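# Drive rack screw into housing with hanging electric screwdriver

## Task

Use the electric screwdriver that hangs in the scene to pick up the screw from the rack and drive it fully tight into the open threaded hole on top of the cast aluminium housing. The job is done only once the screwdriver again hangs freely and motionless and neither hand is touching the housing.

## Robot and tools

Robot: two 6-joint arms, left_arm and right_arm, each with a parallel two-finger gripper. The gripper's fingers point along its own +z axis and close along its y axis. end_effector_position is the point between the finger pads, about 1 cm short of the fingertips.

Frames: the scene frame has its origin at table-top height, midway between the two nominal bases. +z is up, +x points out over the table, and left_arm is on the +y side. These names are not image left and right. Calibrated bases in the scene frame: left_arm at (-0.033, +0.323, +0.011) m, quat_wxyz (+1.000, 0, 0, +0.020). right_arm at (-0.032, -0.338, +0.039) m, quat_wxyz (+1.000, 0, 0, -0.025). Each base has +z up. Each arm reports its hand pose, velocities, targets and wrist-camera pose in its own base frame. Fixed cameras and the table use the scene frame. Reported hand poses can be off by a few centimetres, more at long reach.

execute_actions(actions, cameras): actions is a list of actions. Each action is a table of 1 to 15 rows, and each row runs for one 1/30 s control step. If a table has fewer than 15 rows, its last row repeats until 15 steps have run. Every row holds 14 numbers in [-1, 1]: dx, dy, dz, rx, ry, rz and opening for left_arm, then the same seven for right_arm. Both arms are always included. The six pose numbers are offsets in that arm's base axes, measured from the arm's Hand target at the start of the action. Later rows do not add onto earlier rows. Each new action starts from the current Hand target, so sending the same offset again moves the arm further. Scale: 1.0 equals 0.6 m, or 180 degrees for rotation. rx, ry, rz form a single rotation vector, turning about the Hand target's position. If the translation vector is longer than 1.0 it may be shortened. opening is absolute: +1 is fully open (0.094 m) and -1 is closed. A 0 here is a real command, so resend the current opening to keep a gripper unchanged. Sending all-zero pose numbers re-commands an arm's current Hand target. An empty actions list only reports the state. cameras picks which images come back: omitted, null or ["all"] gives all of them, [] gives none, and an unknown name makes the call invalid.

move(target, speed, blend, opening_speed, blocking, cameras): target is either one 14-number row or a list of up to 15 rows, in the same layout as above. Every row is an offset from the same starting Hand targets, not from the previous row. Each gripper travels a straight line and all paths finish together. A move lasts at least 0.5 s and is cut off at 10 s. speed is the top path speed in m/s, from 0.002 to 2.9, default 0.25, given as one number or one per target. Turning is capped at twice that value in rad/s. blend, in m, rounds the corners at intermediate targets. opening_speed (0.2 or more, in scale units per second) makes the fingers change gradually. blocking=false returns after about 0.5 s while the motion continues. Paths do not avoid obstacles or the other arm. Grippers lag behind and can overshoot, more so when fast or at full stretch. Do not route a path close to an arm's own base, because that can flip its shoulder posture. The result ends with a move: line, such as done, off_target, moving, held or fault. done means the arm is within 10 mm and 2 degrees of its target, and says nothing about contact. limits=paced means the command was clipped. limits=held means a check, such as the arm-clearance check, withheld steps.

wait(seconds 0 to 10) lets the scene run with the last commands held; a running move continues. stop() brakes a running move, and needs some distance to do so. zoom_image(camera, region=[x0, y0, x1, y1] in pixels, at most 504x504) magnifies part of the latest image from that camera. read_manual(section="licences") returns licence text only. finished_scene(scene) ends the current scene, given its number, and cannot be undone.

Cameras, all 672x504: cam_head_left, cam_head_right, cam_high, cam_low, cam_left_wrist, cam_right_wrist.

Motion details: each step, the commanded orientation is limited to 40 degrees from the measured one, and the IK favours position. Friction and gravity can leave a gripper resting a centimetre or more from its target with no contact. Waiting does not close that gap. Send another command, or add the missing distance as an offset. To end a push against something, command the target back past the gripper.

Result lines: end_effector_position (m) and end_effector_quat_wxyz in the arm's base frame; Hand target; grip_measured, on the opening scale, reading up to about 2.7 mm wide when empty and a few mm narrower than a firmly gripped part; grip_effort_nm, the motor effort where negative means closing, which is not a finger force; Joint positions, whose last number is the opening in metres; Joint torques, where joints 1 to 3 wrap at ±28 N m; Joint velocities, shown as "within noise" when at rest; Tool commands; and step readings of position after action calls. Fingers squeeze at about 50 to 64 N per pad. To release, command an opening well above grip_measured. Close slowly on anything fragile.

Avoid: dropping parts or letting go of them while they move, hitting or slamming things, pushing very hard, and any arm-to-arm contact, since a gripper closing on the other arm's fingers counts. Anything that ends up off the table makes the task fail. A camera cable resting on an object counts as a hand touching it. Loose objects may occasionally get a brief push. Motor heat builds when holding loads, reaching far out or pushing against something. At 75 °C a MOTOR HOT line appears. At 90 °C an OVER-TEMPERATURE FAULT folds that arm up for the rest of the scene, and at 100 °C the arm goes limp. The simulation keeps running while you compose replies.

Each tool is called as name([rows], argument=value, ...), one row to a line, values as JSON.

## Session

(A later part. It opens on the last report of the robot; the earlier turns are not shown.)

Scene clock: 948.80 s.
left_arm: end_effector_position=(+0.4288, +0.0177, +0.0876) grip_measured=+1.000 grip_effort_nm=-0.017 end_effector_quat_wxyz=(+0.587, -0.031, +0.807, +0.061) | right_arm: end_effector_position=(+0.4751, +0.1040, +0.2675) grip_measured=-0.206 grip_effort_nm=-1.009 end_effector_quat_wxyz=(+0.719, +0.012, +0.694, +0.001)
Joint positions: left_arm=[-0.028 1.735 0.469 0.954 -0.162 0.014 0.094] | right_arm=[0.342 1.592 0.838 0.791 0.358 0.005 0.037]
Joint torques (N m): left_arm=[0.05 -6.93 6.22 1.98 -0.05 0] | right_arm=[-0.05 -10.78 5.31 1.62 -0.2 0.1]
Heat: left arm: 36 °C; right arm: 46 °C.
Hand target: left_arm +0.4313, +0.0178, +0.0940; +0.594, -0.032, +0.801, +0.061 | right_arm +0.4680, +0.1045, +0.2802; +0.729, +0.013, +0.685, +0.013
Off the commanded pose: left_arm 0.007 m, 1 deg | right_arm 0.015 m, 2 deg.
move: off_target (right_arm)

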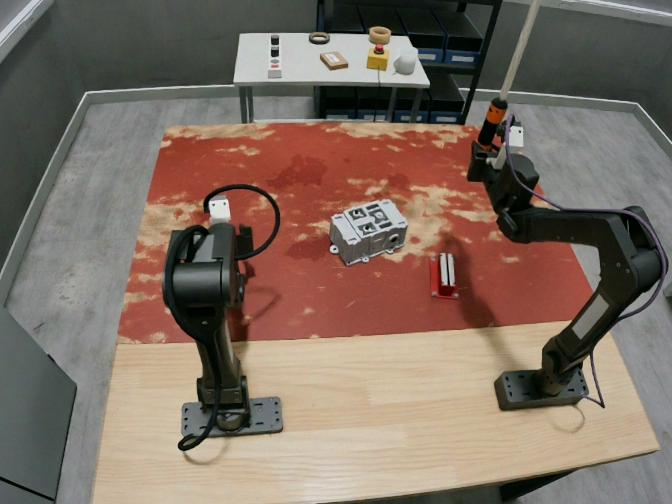

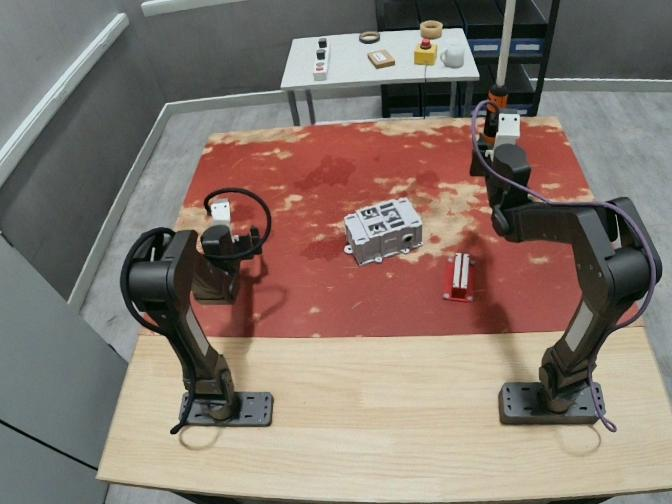

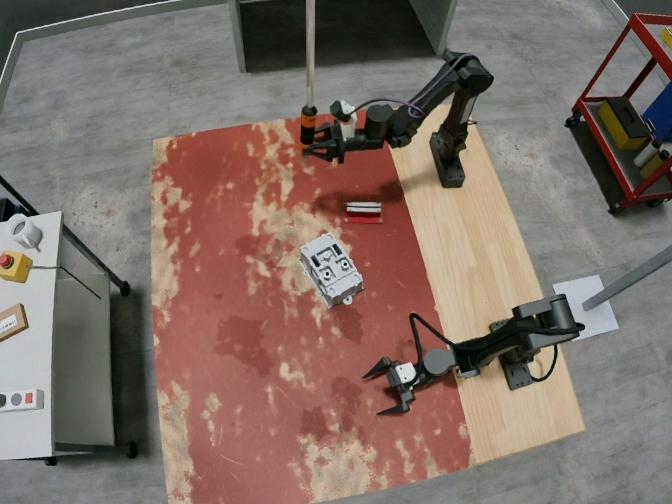

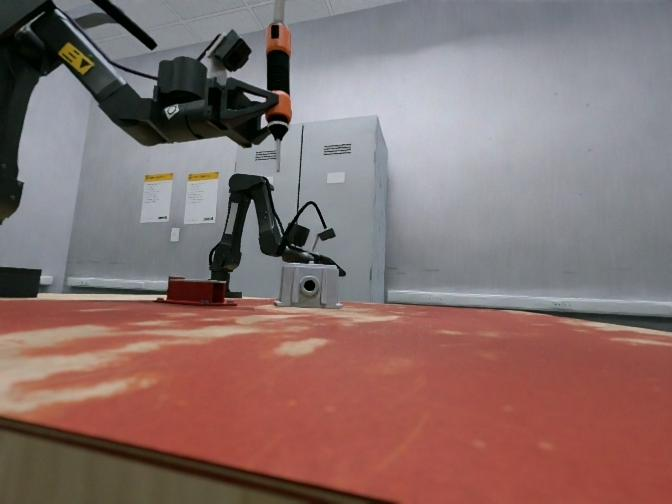

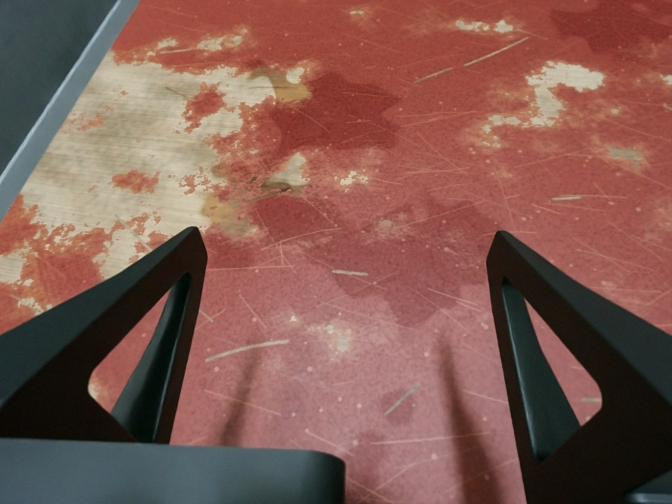

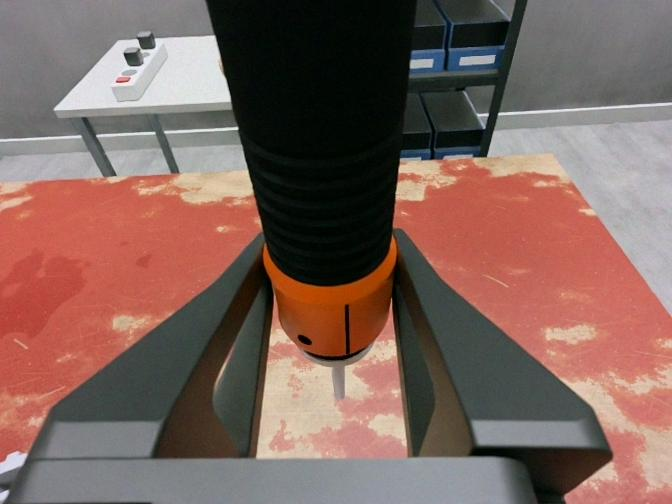

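move(target=[0,0,0,0,0,0,1,-0.0217,-0.015,-0.0437,-0.003,0.0105,0,-0.42], speed=0.06, cameras=["cam_right_wrist","cam_low","cam_high"])

zoom_image(camera="cam_high", region=[290, 220, 370, 310])

Scene clock: 959.90 s.
left_arm: end_effector_position=(+0.4288, +0.0177, +0.0876) grip_measured=+1.000 grip_effort_nm=-0.032 end_effector_quat_wxyz=(+0.587, -0.031, +0.807, +0.061) | right_arm: end_effector_position=(+0.4609, +0.0975, +0.2345) grip_measured=-0.206 grip_effort_nm=-1.009 end_effector_quat_wxyz=(+0.698, +0.003, +0.716, -0.004)
Joint positions: left_arm=[-0.028 1.735 0.469 0.954 -0.162 0.014 0.094] | right_arm=[0.334 1.573 0.737 0.81 0.344 0.008 0.037]
Joint torques (N m): left_arm=[0.01 -6.95 6.22 1.99 -0.05 0.01] | right_arm=[-0.5 -10.45 5.07 1.95 -0.14 0.06]
Heat: left arm: 36 °C; right arm: 47 °C.
Hand target: left_arm +0.4313, +0.0178, +0.0940; +0.594, -0.032, +0.801, +0.061 | right_arm +0.4549, +0.0956, +0.2539; +0.717, +0.010, +0.697, +0.009
Off the commanded pose: left_arm 0.007 m, 1 deg | right_arm 0.020 m, 4 deg.
move: off_target (right_arm)
Images, in order (width x height): cam_high 672x504, cam_low 672x504, cam_right_wrist 672x504.

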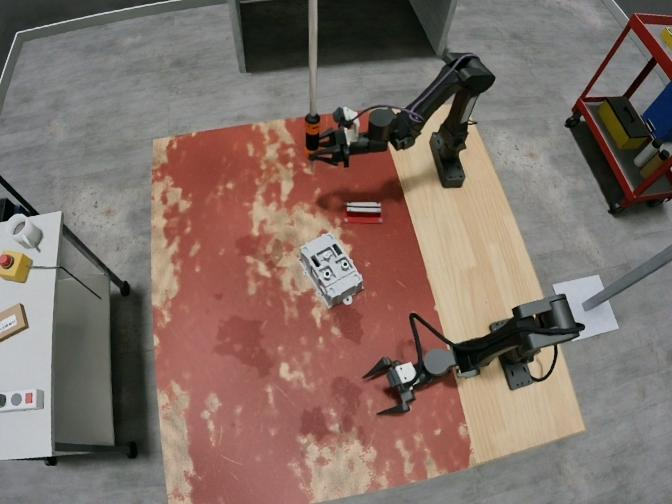

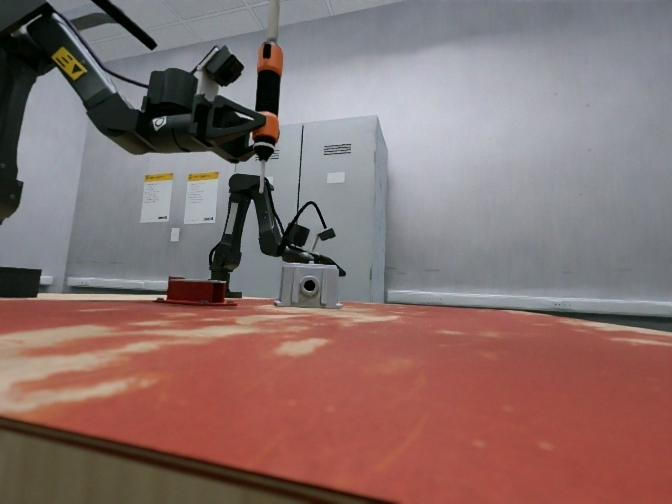

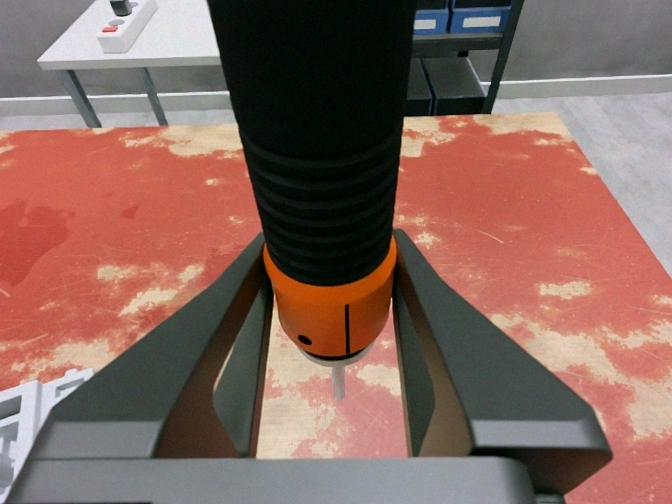

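Scaled by 5.600 from the camera's 672x504 image, which has a finer 960x720 frame.

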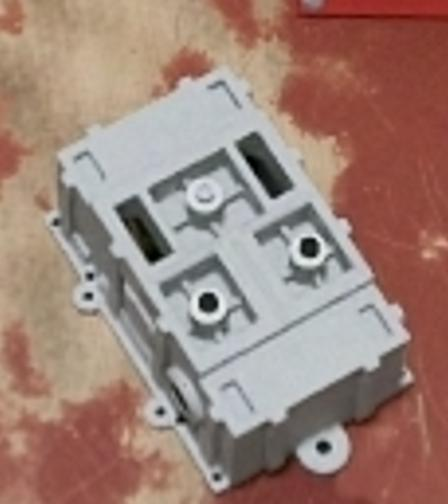

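move(target=[0,0,0,0,0,0,1,0.002,0.004,0.043,0,-0.006,0,-0.42], speed=0.06, cameras=["cam_right_wrist","cam_low"])

Scene clock: 970.97 s.
left_arm: end_effector_position=(+0.4288, +0.0177, +0.0876) grip_measured=+1.000 grip_effort_nm=-0.027 end_effector_quat_wxyz=(+0.587, -0.031, +0.807, +0.061) | right_arm: end_effector_position=(+0.4550, +0.0955, +0.2451) grip_measured=-0.206 grip_effort_nm=-1.009 end_effector_quat_wxyz=(+0.699, +0.003, +0.715, -0.003)
Joint positions: left_arm=[-0.028 1.735 0.469 0.954 -0.162 0.014 0.094] | right_arm=[0.334 1.524 0.737 0.763 0.343 0.008 0.037]
Joint torques (N m): left_arm=[0.03 -6.97 6.23 1.99 -0.04 0] | right_arm=[0.02 -9.89 9.76 1.69 -0.07 0.01]
Heat: left arm: 36 °C; right arm: 48 °C.
Hand target: left_arm +0.4313, +0.0178, +0.0940; +0.594, -0.032, +0.801, +0.061 | right_arm +0.4562, +0.0979, +0.2796; +0.724, +0.010, +0.690, +0.009
Off the commanded pose: left_arm 0.007 m, 1 deg | right_arm 0.035 m, 4 deg.
move: off_target (right_arm)
Images, in order (width x height): cam_low 672x504, cam_right_wrist 672x504.

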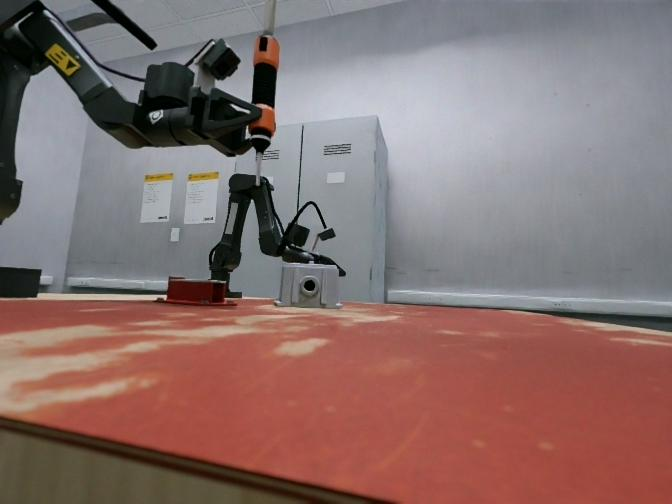

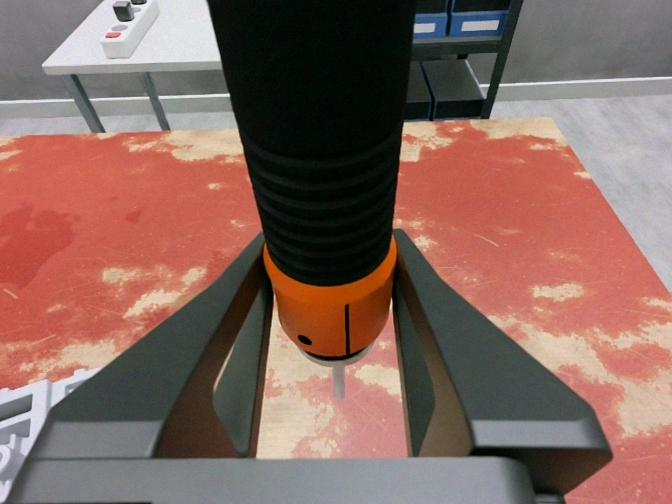

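move(target=[0,0,0,0,0,0,1,0.012,0.009,0.022,0,-0.007,0,-0.42], speed=0.06, cameras=["cam_right_wrist","cam_low"])

Scene clock: 976.60 s.
left_arm: end_effector_position=(+0.4288, +0.0177, +0.0876) grip_measured=+1.000 grip_effort_nm=-0.022 end_effector_quat_wxyz=(+0.587, -0.031, +0.807, +0.061) | right_arm: end_effector_position=(+0.4613, +0.1002, +0.2678) grip_measured=-0.206 grip_effort_nm=-1.013 end_effector_quat_wxyz=(+0.713, +0.005, +0.701, +0.002)
Joint positions: left_arm=[-0.028 1.735 0.469 0.954 -0.162 0.014 0.094] | right_arm=[0.339 1.524 0.793 0.75 0.343 0.004 0.037]
Joint torques (N m): left_arm=[0.03 -6.99 6.2 2 -0.04 0.01] | right_arm=[0.51 -8.01 9.66 1.63 0.02 -0.04]
Heat: left arm: 36 °C; right arm: 47 °C.
Hand target: left_arm +0.4313, +0.0178, +0.0940; +0.594, -0.032, +0.801, +0.061 | right_arm +0.4634, +0.1034, +0.2930; +0.732, +0.010, +0.682, +0.010
Off the commanded pose: left_arm 0.007 m, 1 deg | right_arm 0.025 m, 3 deg.
move: off_target (right_arm)
Images, in order (width x height): cam_low 672x504, cam_right_wrist 672x504.

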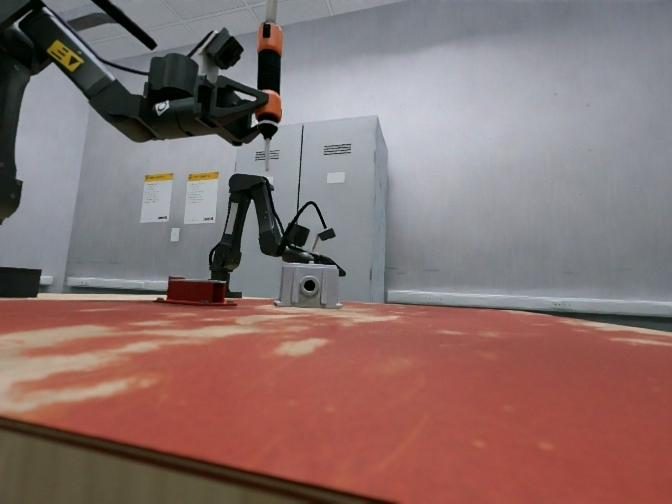

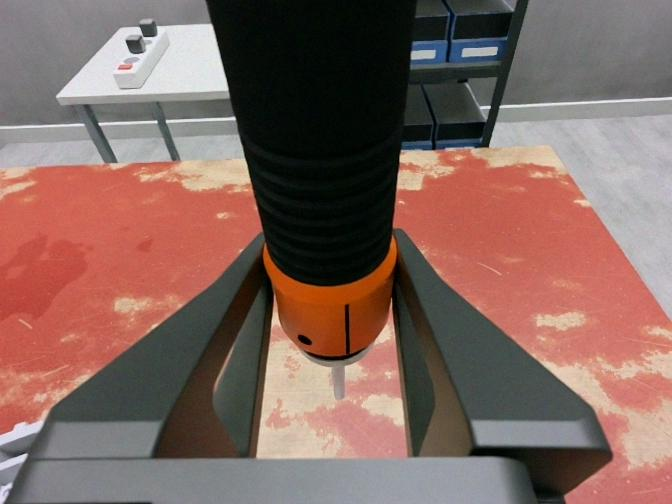

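move(target=[0,0,0,0,0,0,1,0.0,0.0,-0.015,0,0.004,0,-0.42], speed=0.06, cameras=["cam_right_wrist","cam_low"])

Scene clock: 981.90 s.
left_arm: end_effector_position=(+0.4288, +0.0177, +0.0876) grip_measured=+1.000 grip_effort_nm=-0.017 end_effector_quat_wxyz=(+0.587, -0.031, +0.807, +0.061) | right_arm: end_effector_position=(+0.4613, +0.1002, +0.2676) grip_measured=-0.206 grip_effort_nm=-1.009 end_effector_quat_wxyz=(+0.713, +0.005, +0.701, +0.002)
Joint positions: left_arm=[-0.028 1.735 0.469 0.954 -0.162 0.014 0.094] | right_arm=[0.339 1.524 0.793 0.749 0.343 0.004 0.037]
Joint torques (N m): left_arm=[0.05 -6.97 6.24 1.99 -0.04 -0.01] | right_arm=[0.44 -6.99 8.59 1.78 0.06 0.02]
Heat: left arm: 36 °C; right arm: 47 °C.
Hand target: left_arm +0.4313, +0.0178, +0.0940; +0.594, -0.032, +0.801, +0.061 | right_arm +0.4634, +0.1034, +0.2839; +0.727, +0.010, +0.686, +0.010
Off the commanded pose: left_arm 0.007 m, 1 deg | right_arm 0.017 m, 3 deg.
move: off_target (right_arm)
Images, in order (width x height): cam_low 672x504, cam_right_wrist 672x504.

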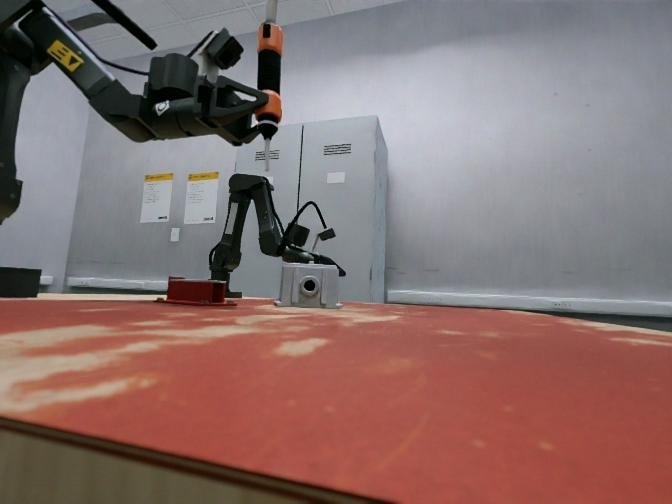

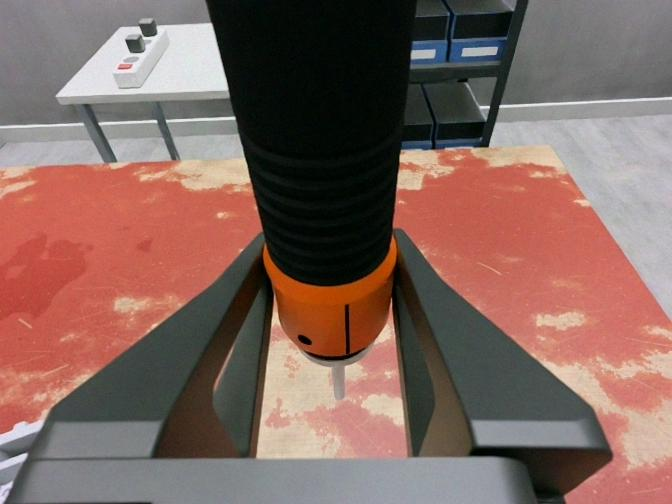

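move(target=[0,0,0,0,0,0,1,0.0,0.0,-0.015,0,0.002,0,-0.42], speed=0.06, cameras=[])

Scene clock: 986.57 s.
left_arm: end_effector_position=(+0.4288, +0.0177, +0.0876) grip_measured=+1.000 grip_effort_nm=-0.017 end_effector_quat_wxyz=(+0.587, -0.031, +0.807, +0.061) | right_arm: end_effector_position=(+0.4621, +0.1005, +0.2663) grip_measured=-0.206 grip_effort_nm=-1.013 end_effector_quat_wxyz=(+0.713, +0.005, +0.701, +0.002)
Joint positions: left_arm=[-0.028 1.735 0.469 0.954 -0.162 0.014 0.094] | right_arm=[0.339 1.53 0.793 0.755 0.343 0.004 0.037]
Joint torques (N m): left_arm=[0.02 -6.99 6.27 1.99 -0.03 0] | right_arm=[0.44 -6.37 6.99 1.89 0.04 0.05]
Heat: left arm: 36 °C; right arm: 47 °C.
Hand target: left_arm +0.4313, +0.0178, +0.0940; +0.594, -0.032, +0.801, +0.061 | right_arm +0.4634, +0.1033, +0.2751; +0.725, +0.010, +0.688, +0.010
Off the commanded pose: left_arm 0.007 m, 1 deg | right_arm 0.009 m, 2 deg.
move: done
No camera images: "cameras" was empty.

move(target=[0,0,0,0,0,0,1,0.0,-0.002,-0.014,0,0.002,0,-0.42], speed=0.06, cameras=[])

move(target=[0,0,0,0,0,0,1,0.0,0.0,0,0,0,0,1.0], speed=0.06, opening_speed=0.8)

Scene clock: 992.33 s.
left_arm: end_effector_position=(+0.4288, +0.0177, +0.0876) grip_measured=+1.000 grip_effort_nm=-0.017 end_effector_quat_wxyz=(+0.587, -0.031, +0.807, +0.061) | right_arm: end_effector_position=(+0.4638, +0.1011, +0.2661) grip_measured=-0.206 grip_effort_nm=-1.009 end_effector_quat_wxyz=(+0.717, +0.006, +0.697, +0.003)
Joint positions: left_arm=[-0.028 1.735 0.469 0.954 -0.162 0.014 0.094] | right_arm=[0.339 1.544 0.793 0.78 0.343 0.004 0.037]
Joint torques (N m): left_arm=[0.03 -6.93 6.23 2 -0.05 0.01] | right_arm=[0.28 -6.48 5.6 2.02 0 0.08]
Heat: left arm: 36 °C; right arm: 47 °C.
Hand target: left_arm +0.4313, +0.0178, +0.0940; +0.594, -0.032, +0.801, +0.061 | right_arm +0.4634, +0.1022, +0.2666; +0.723, +0.010, +0.691, +0.009
Off the commanded pose: left_arm 0.007 m, 1 deg | right_arm 0.001 m, 1 deg.
move: done
No camera images: "cameras" was empty.

Scene clock: 994.33 s.
left_arm: end_effector_position=(+0.4288, +0.0177, +0.0876) grip_measured=+1.000 grip_effort_nm=-0.027 end_effector_quat_wxyz=(+0.587, -0.031, +0.807, +0.061) | right_arm: end_effector_position=(+0.4638, +0.1011, +0.2671) grip_measured=+0.998 grip_effort_nm=0.125 end_effector_quat_wxyz=(+0.718, +0.007, +0.696, +0.004)
Joint positions: left_arm=[-0.028 1.735 0.469 0.954 -0.162 0.014 0.094] | right_arm=[0.339 1.544 0.793 0.784 0.343 0.004 0.094]
Joint torques (N m): left_arm=[0.05 -6.94 6.24 1.99 -0.04 0] | right_arm=[0.14 -6.37 5.48 1.92 -0.05 0.04]
Heat: left arm: 36 °C; right arm: 47 °C.
Hand target: left_arm +0.4313, +0.0178, +0.0940; +0.594, -0.032, +0.801, +0.061 | right_arm +0.4634, +0.1022, +0.2666; +0.723, +0.010, +0.691, +0.010
Off the commanded pose: left_arm 0.007 m, 1 deg | right_arm 0.001 m, 1 deg.
move: done

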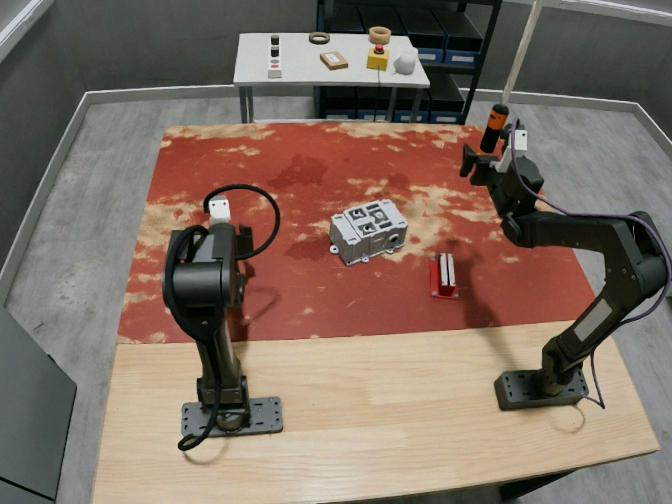

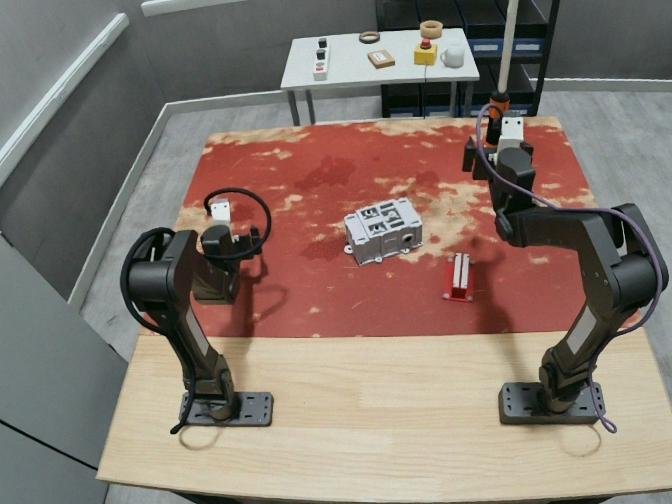

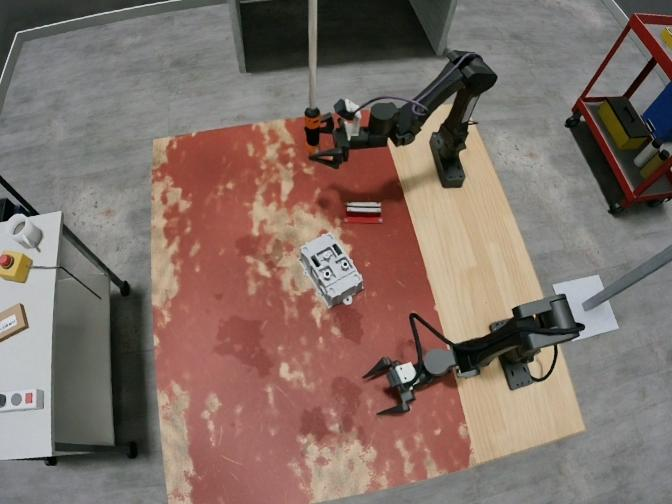

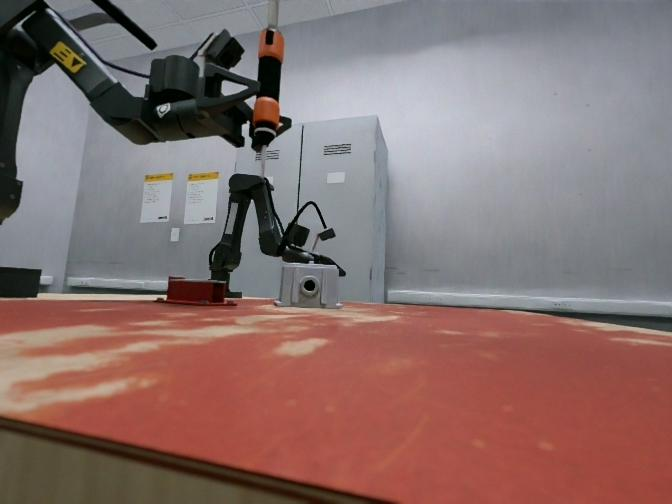

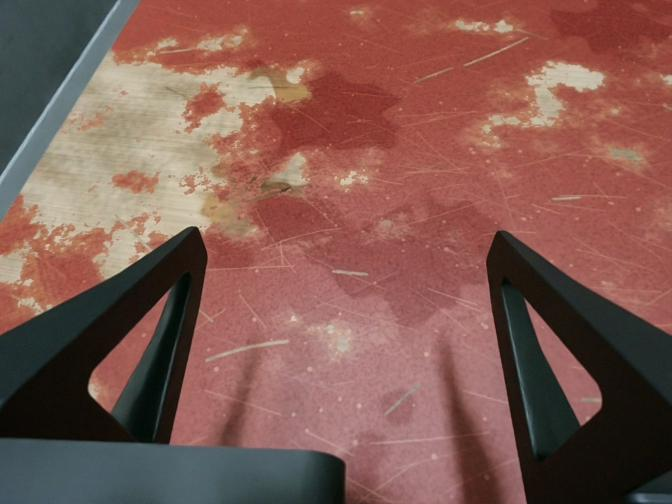

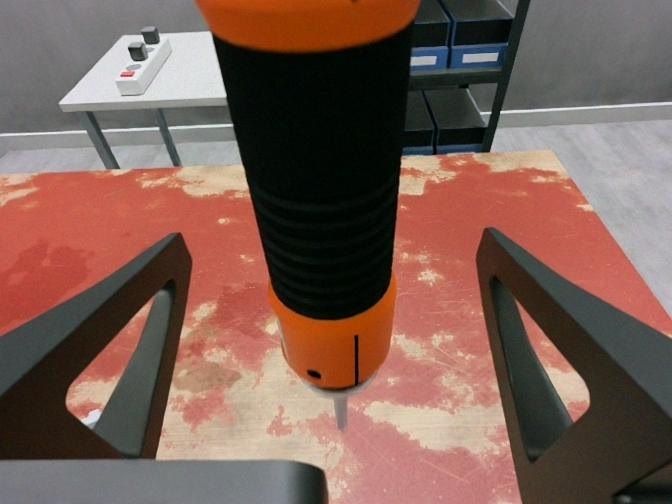

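move([
  [0,0,0,0,0,0,1,-0.17,-0.0,0.0,0,0,0,1.0],
  [0,0,0,0,0,0,1,-0.2,0.25,0.0,0,0,0,1.0],
], speed=0.12)

zoom_image(camera="cam_right_wrist", region=[60, 150, 330, 350])

Scene clock: 1006.47 s.
left_arm: end_effector_position=(+0.4288, +0.0177, +0.0876) grip_measured=+1.000 grip_effort_nm=-0.022 end_effector_quat_wxyz=(+0.587, -0.031, +0.807, +0.061) | right_arm: end_effector_position=(+0.3399, +0.2485, +0.2502) grip_measured=+0.998 grip_effort_nm=0.125 end_effector_quat_wxyz=(+0.711, -0.011, +0.703, -0.004)
Joint positions: left_arm=[-0.028 1.735 0.469 0.954 -0.162 0.014 0.094] | right_arm=[0.987 1.541 0.731 0.832 0.976 -0.04 0.094]
Joint torques (N m): left_arm=[0.05 -6.94 6.23 1.99 -0.04 0] | right_arm=[-0.08 -5.87 9.1 1.64 0.11 0.05]
Heat: left arm: 36 °C; right arm: 47 °C.
Hand target: left_arm +0.4313, +0.0178, +0.0940; +0.594, -0.032, +0.801, +0.061 | right_arm +0.3433, +0.2521, +0.2666; +0.723, +0.010, +0.691, +0.009
Off the commanded pose: left_arm 0.007 m, 1 deg | right_arm 0.017 m, 3 deg.
move: off_target (right_arm)

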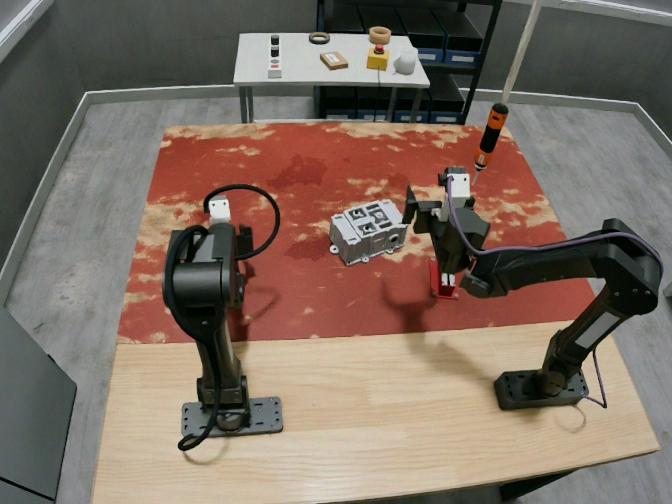

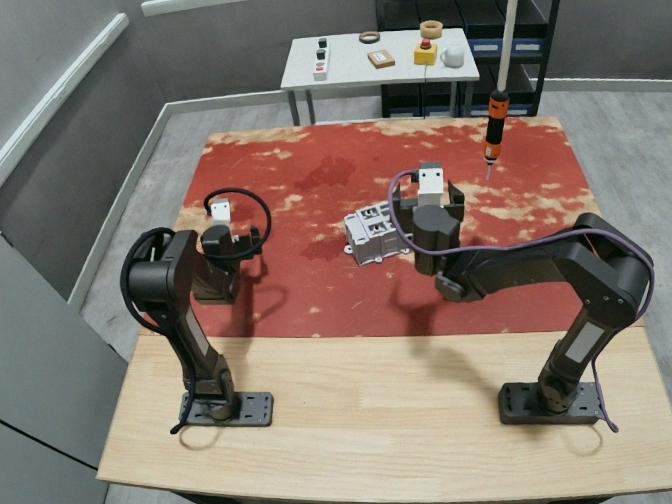

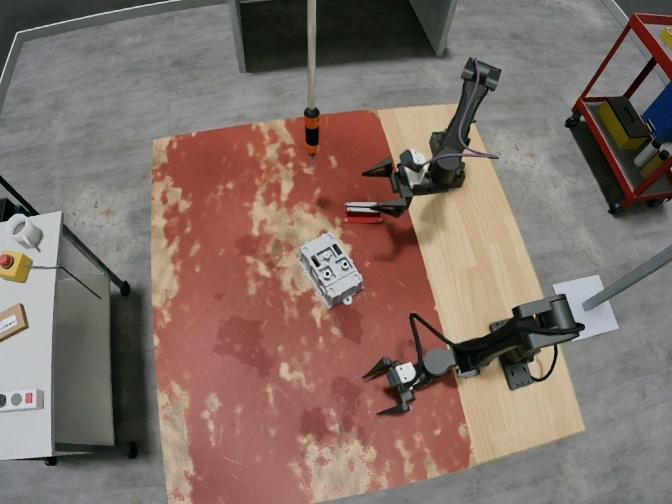

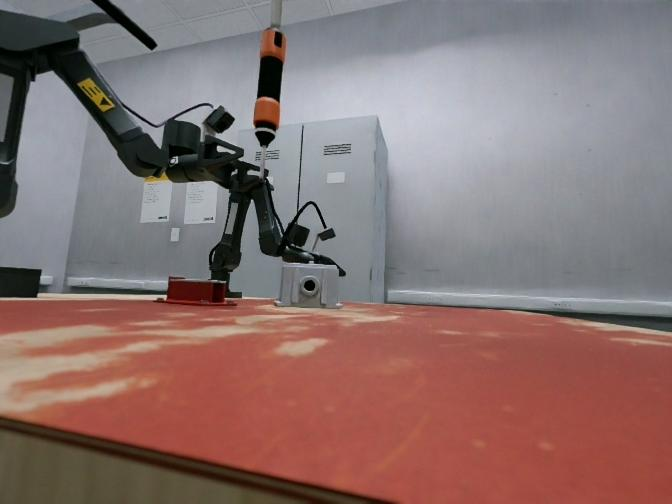

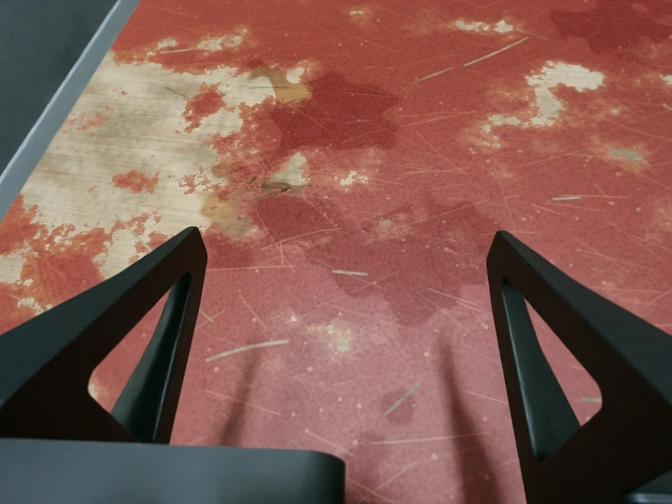

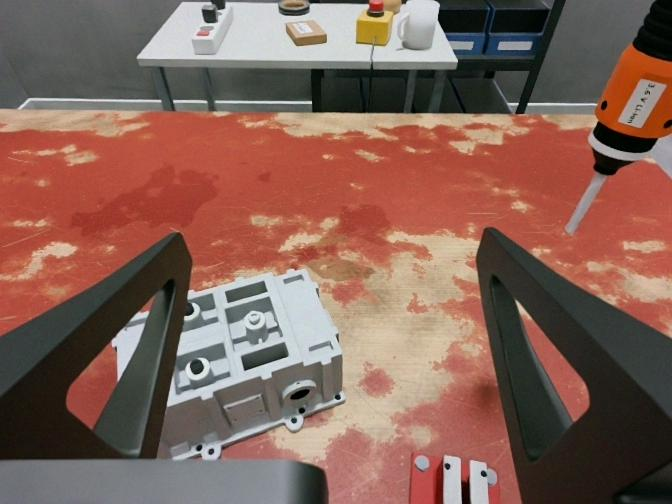

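Scaled by 1.867 from the camera's 672x504 image, which has a finer 960x720 frame.

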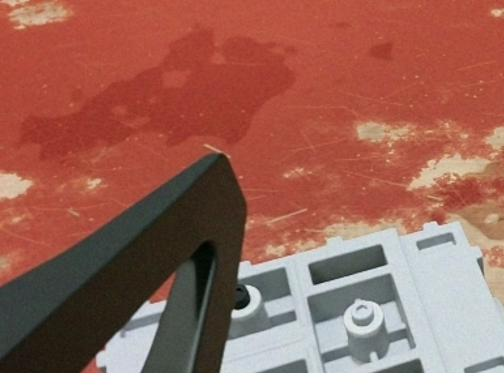

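zoom_image(camera="cam_right_wrist", region=[170, 280, 290, 400])

Scaled by 4.200 from the camera's 672x504 image, which has a finer 960x720 frame.

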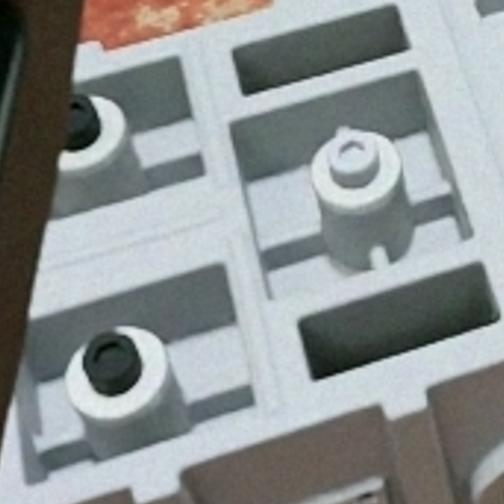

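wait(seconds=2, cameras=["cam_head_right", "cam_low"])

zoom_image(camera="cam_low", region=[220, 0, 320, 190])

Scene clock: 1097.07 s.
left_arm: end_effector_position=(+0.4288, +0.0177, +0.0876) grip_measured=+1.000 grip_effort_nm=-0.027 end_effector_quat_wxyz=(+0.587, -0.031, +0.807, +0.061) | right_arm: end_effector_position=(+0.3399, +0.2481, +0.2503) grip_measured=+0.998 grip_effort_nm=0.120 end_effector_quat_wxyz=(+0.712, -0.011, +0.703, -0.005)
Joint positions: left_arm=[-0.028 1.735 0.469 0.954 -0.162 0.014 0.094] | right_arm=[0.987 1.541 0.731 0.833 0.978 -0.041 0.094]
Joint torques (N m): left_arm=[0.03 -6.94 6.24 1.99 -0.04 0] | right_arm=[0.05 -5.94 9.25 1.69 0.11 0.01]
Heat: left arm: 36 °C; right arm: 47 °C.
Hand target: left_arm +0.4313, +0.0178, +0.0940; +0.594, -0.032, +0.801, +0.061 | right_arm +0.3433, +0.2521, +0.2665; +0.723, +0.010, +0.691, +0.009
Tool commands: left_gripper/opening=+1.0 right_gripper/opening=+1.0
Off the commanded pose: left_arm 0.007 m, 1 deg | right_arm 0.017 m, 3 deg.
wait: 2.00 s; at rest from the start
Images, in order (width x height): cam_head_right 672x504, cam_low 672x504.

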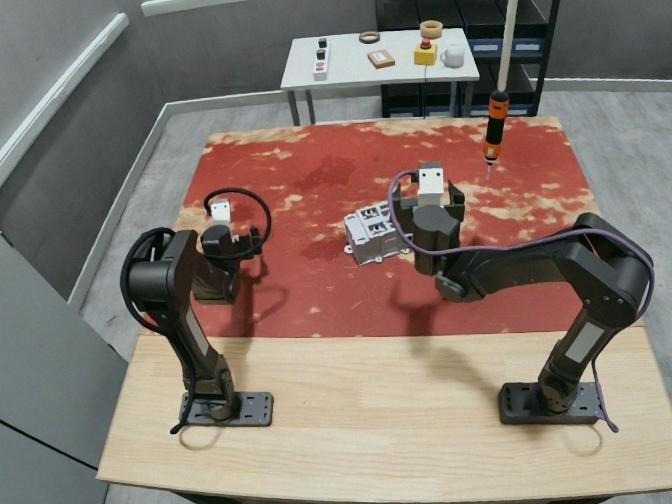

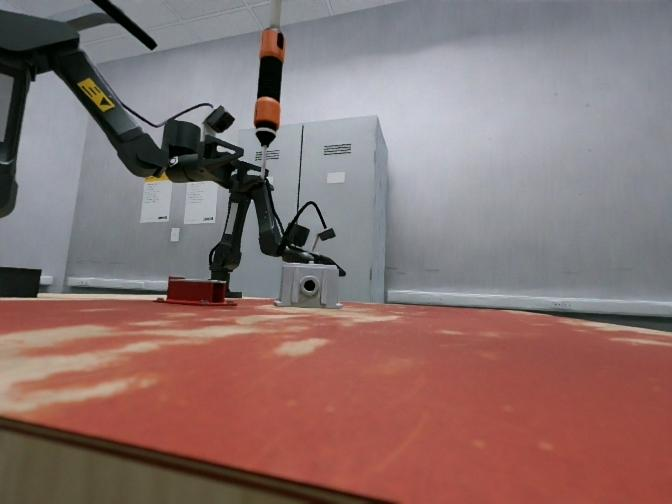

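Scaled by 2.653 from the camera's 672x504 image, which has a finer 960x720 frame.

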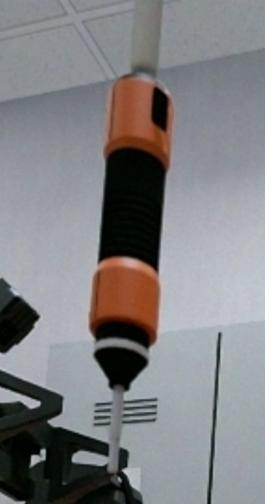

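finished_scene(scene=1)

The scene is finished: the task was done.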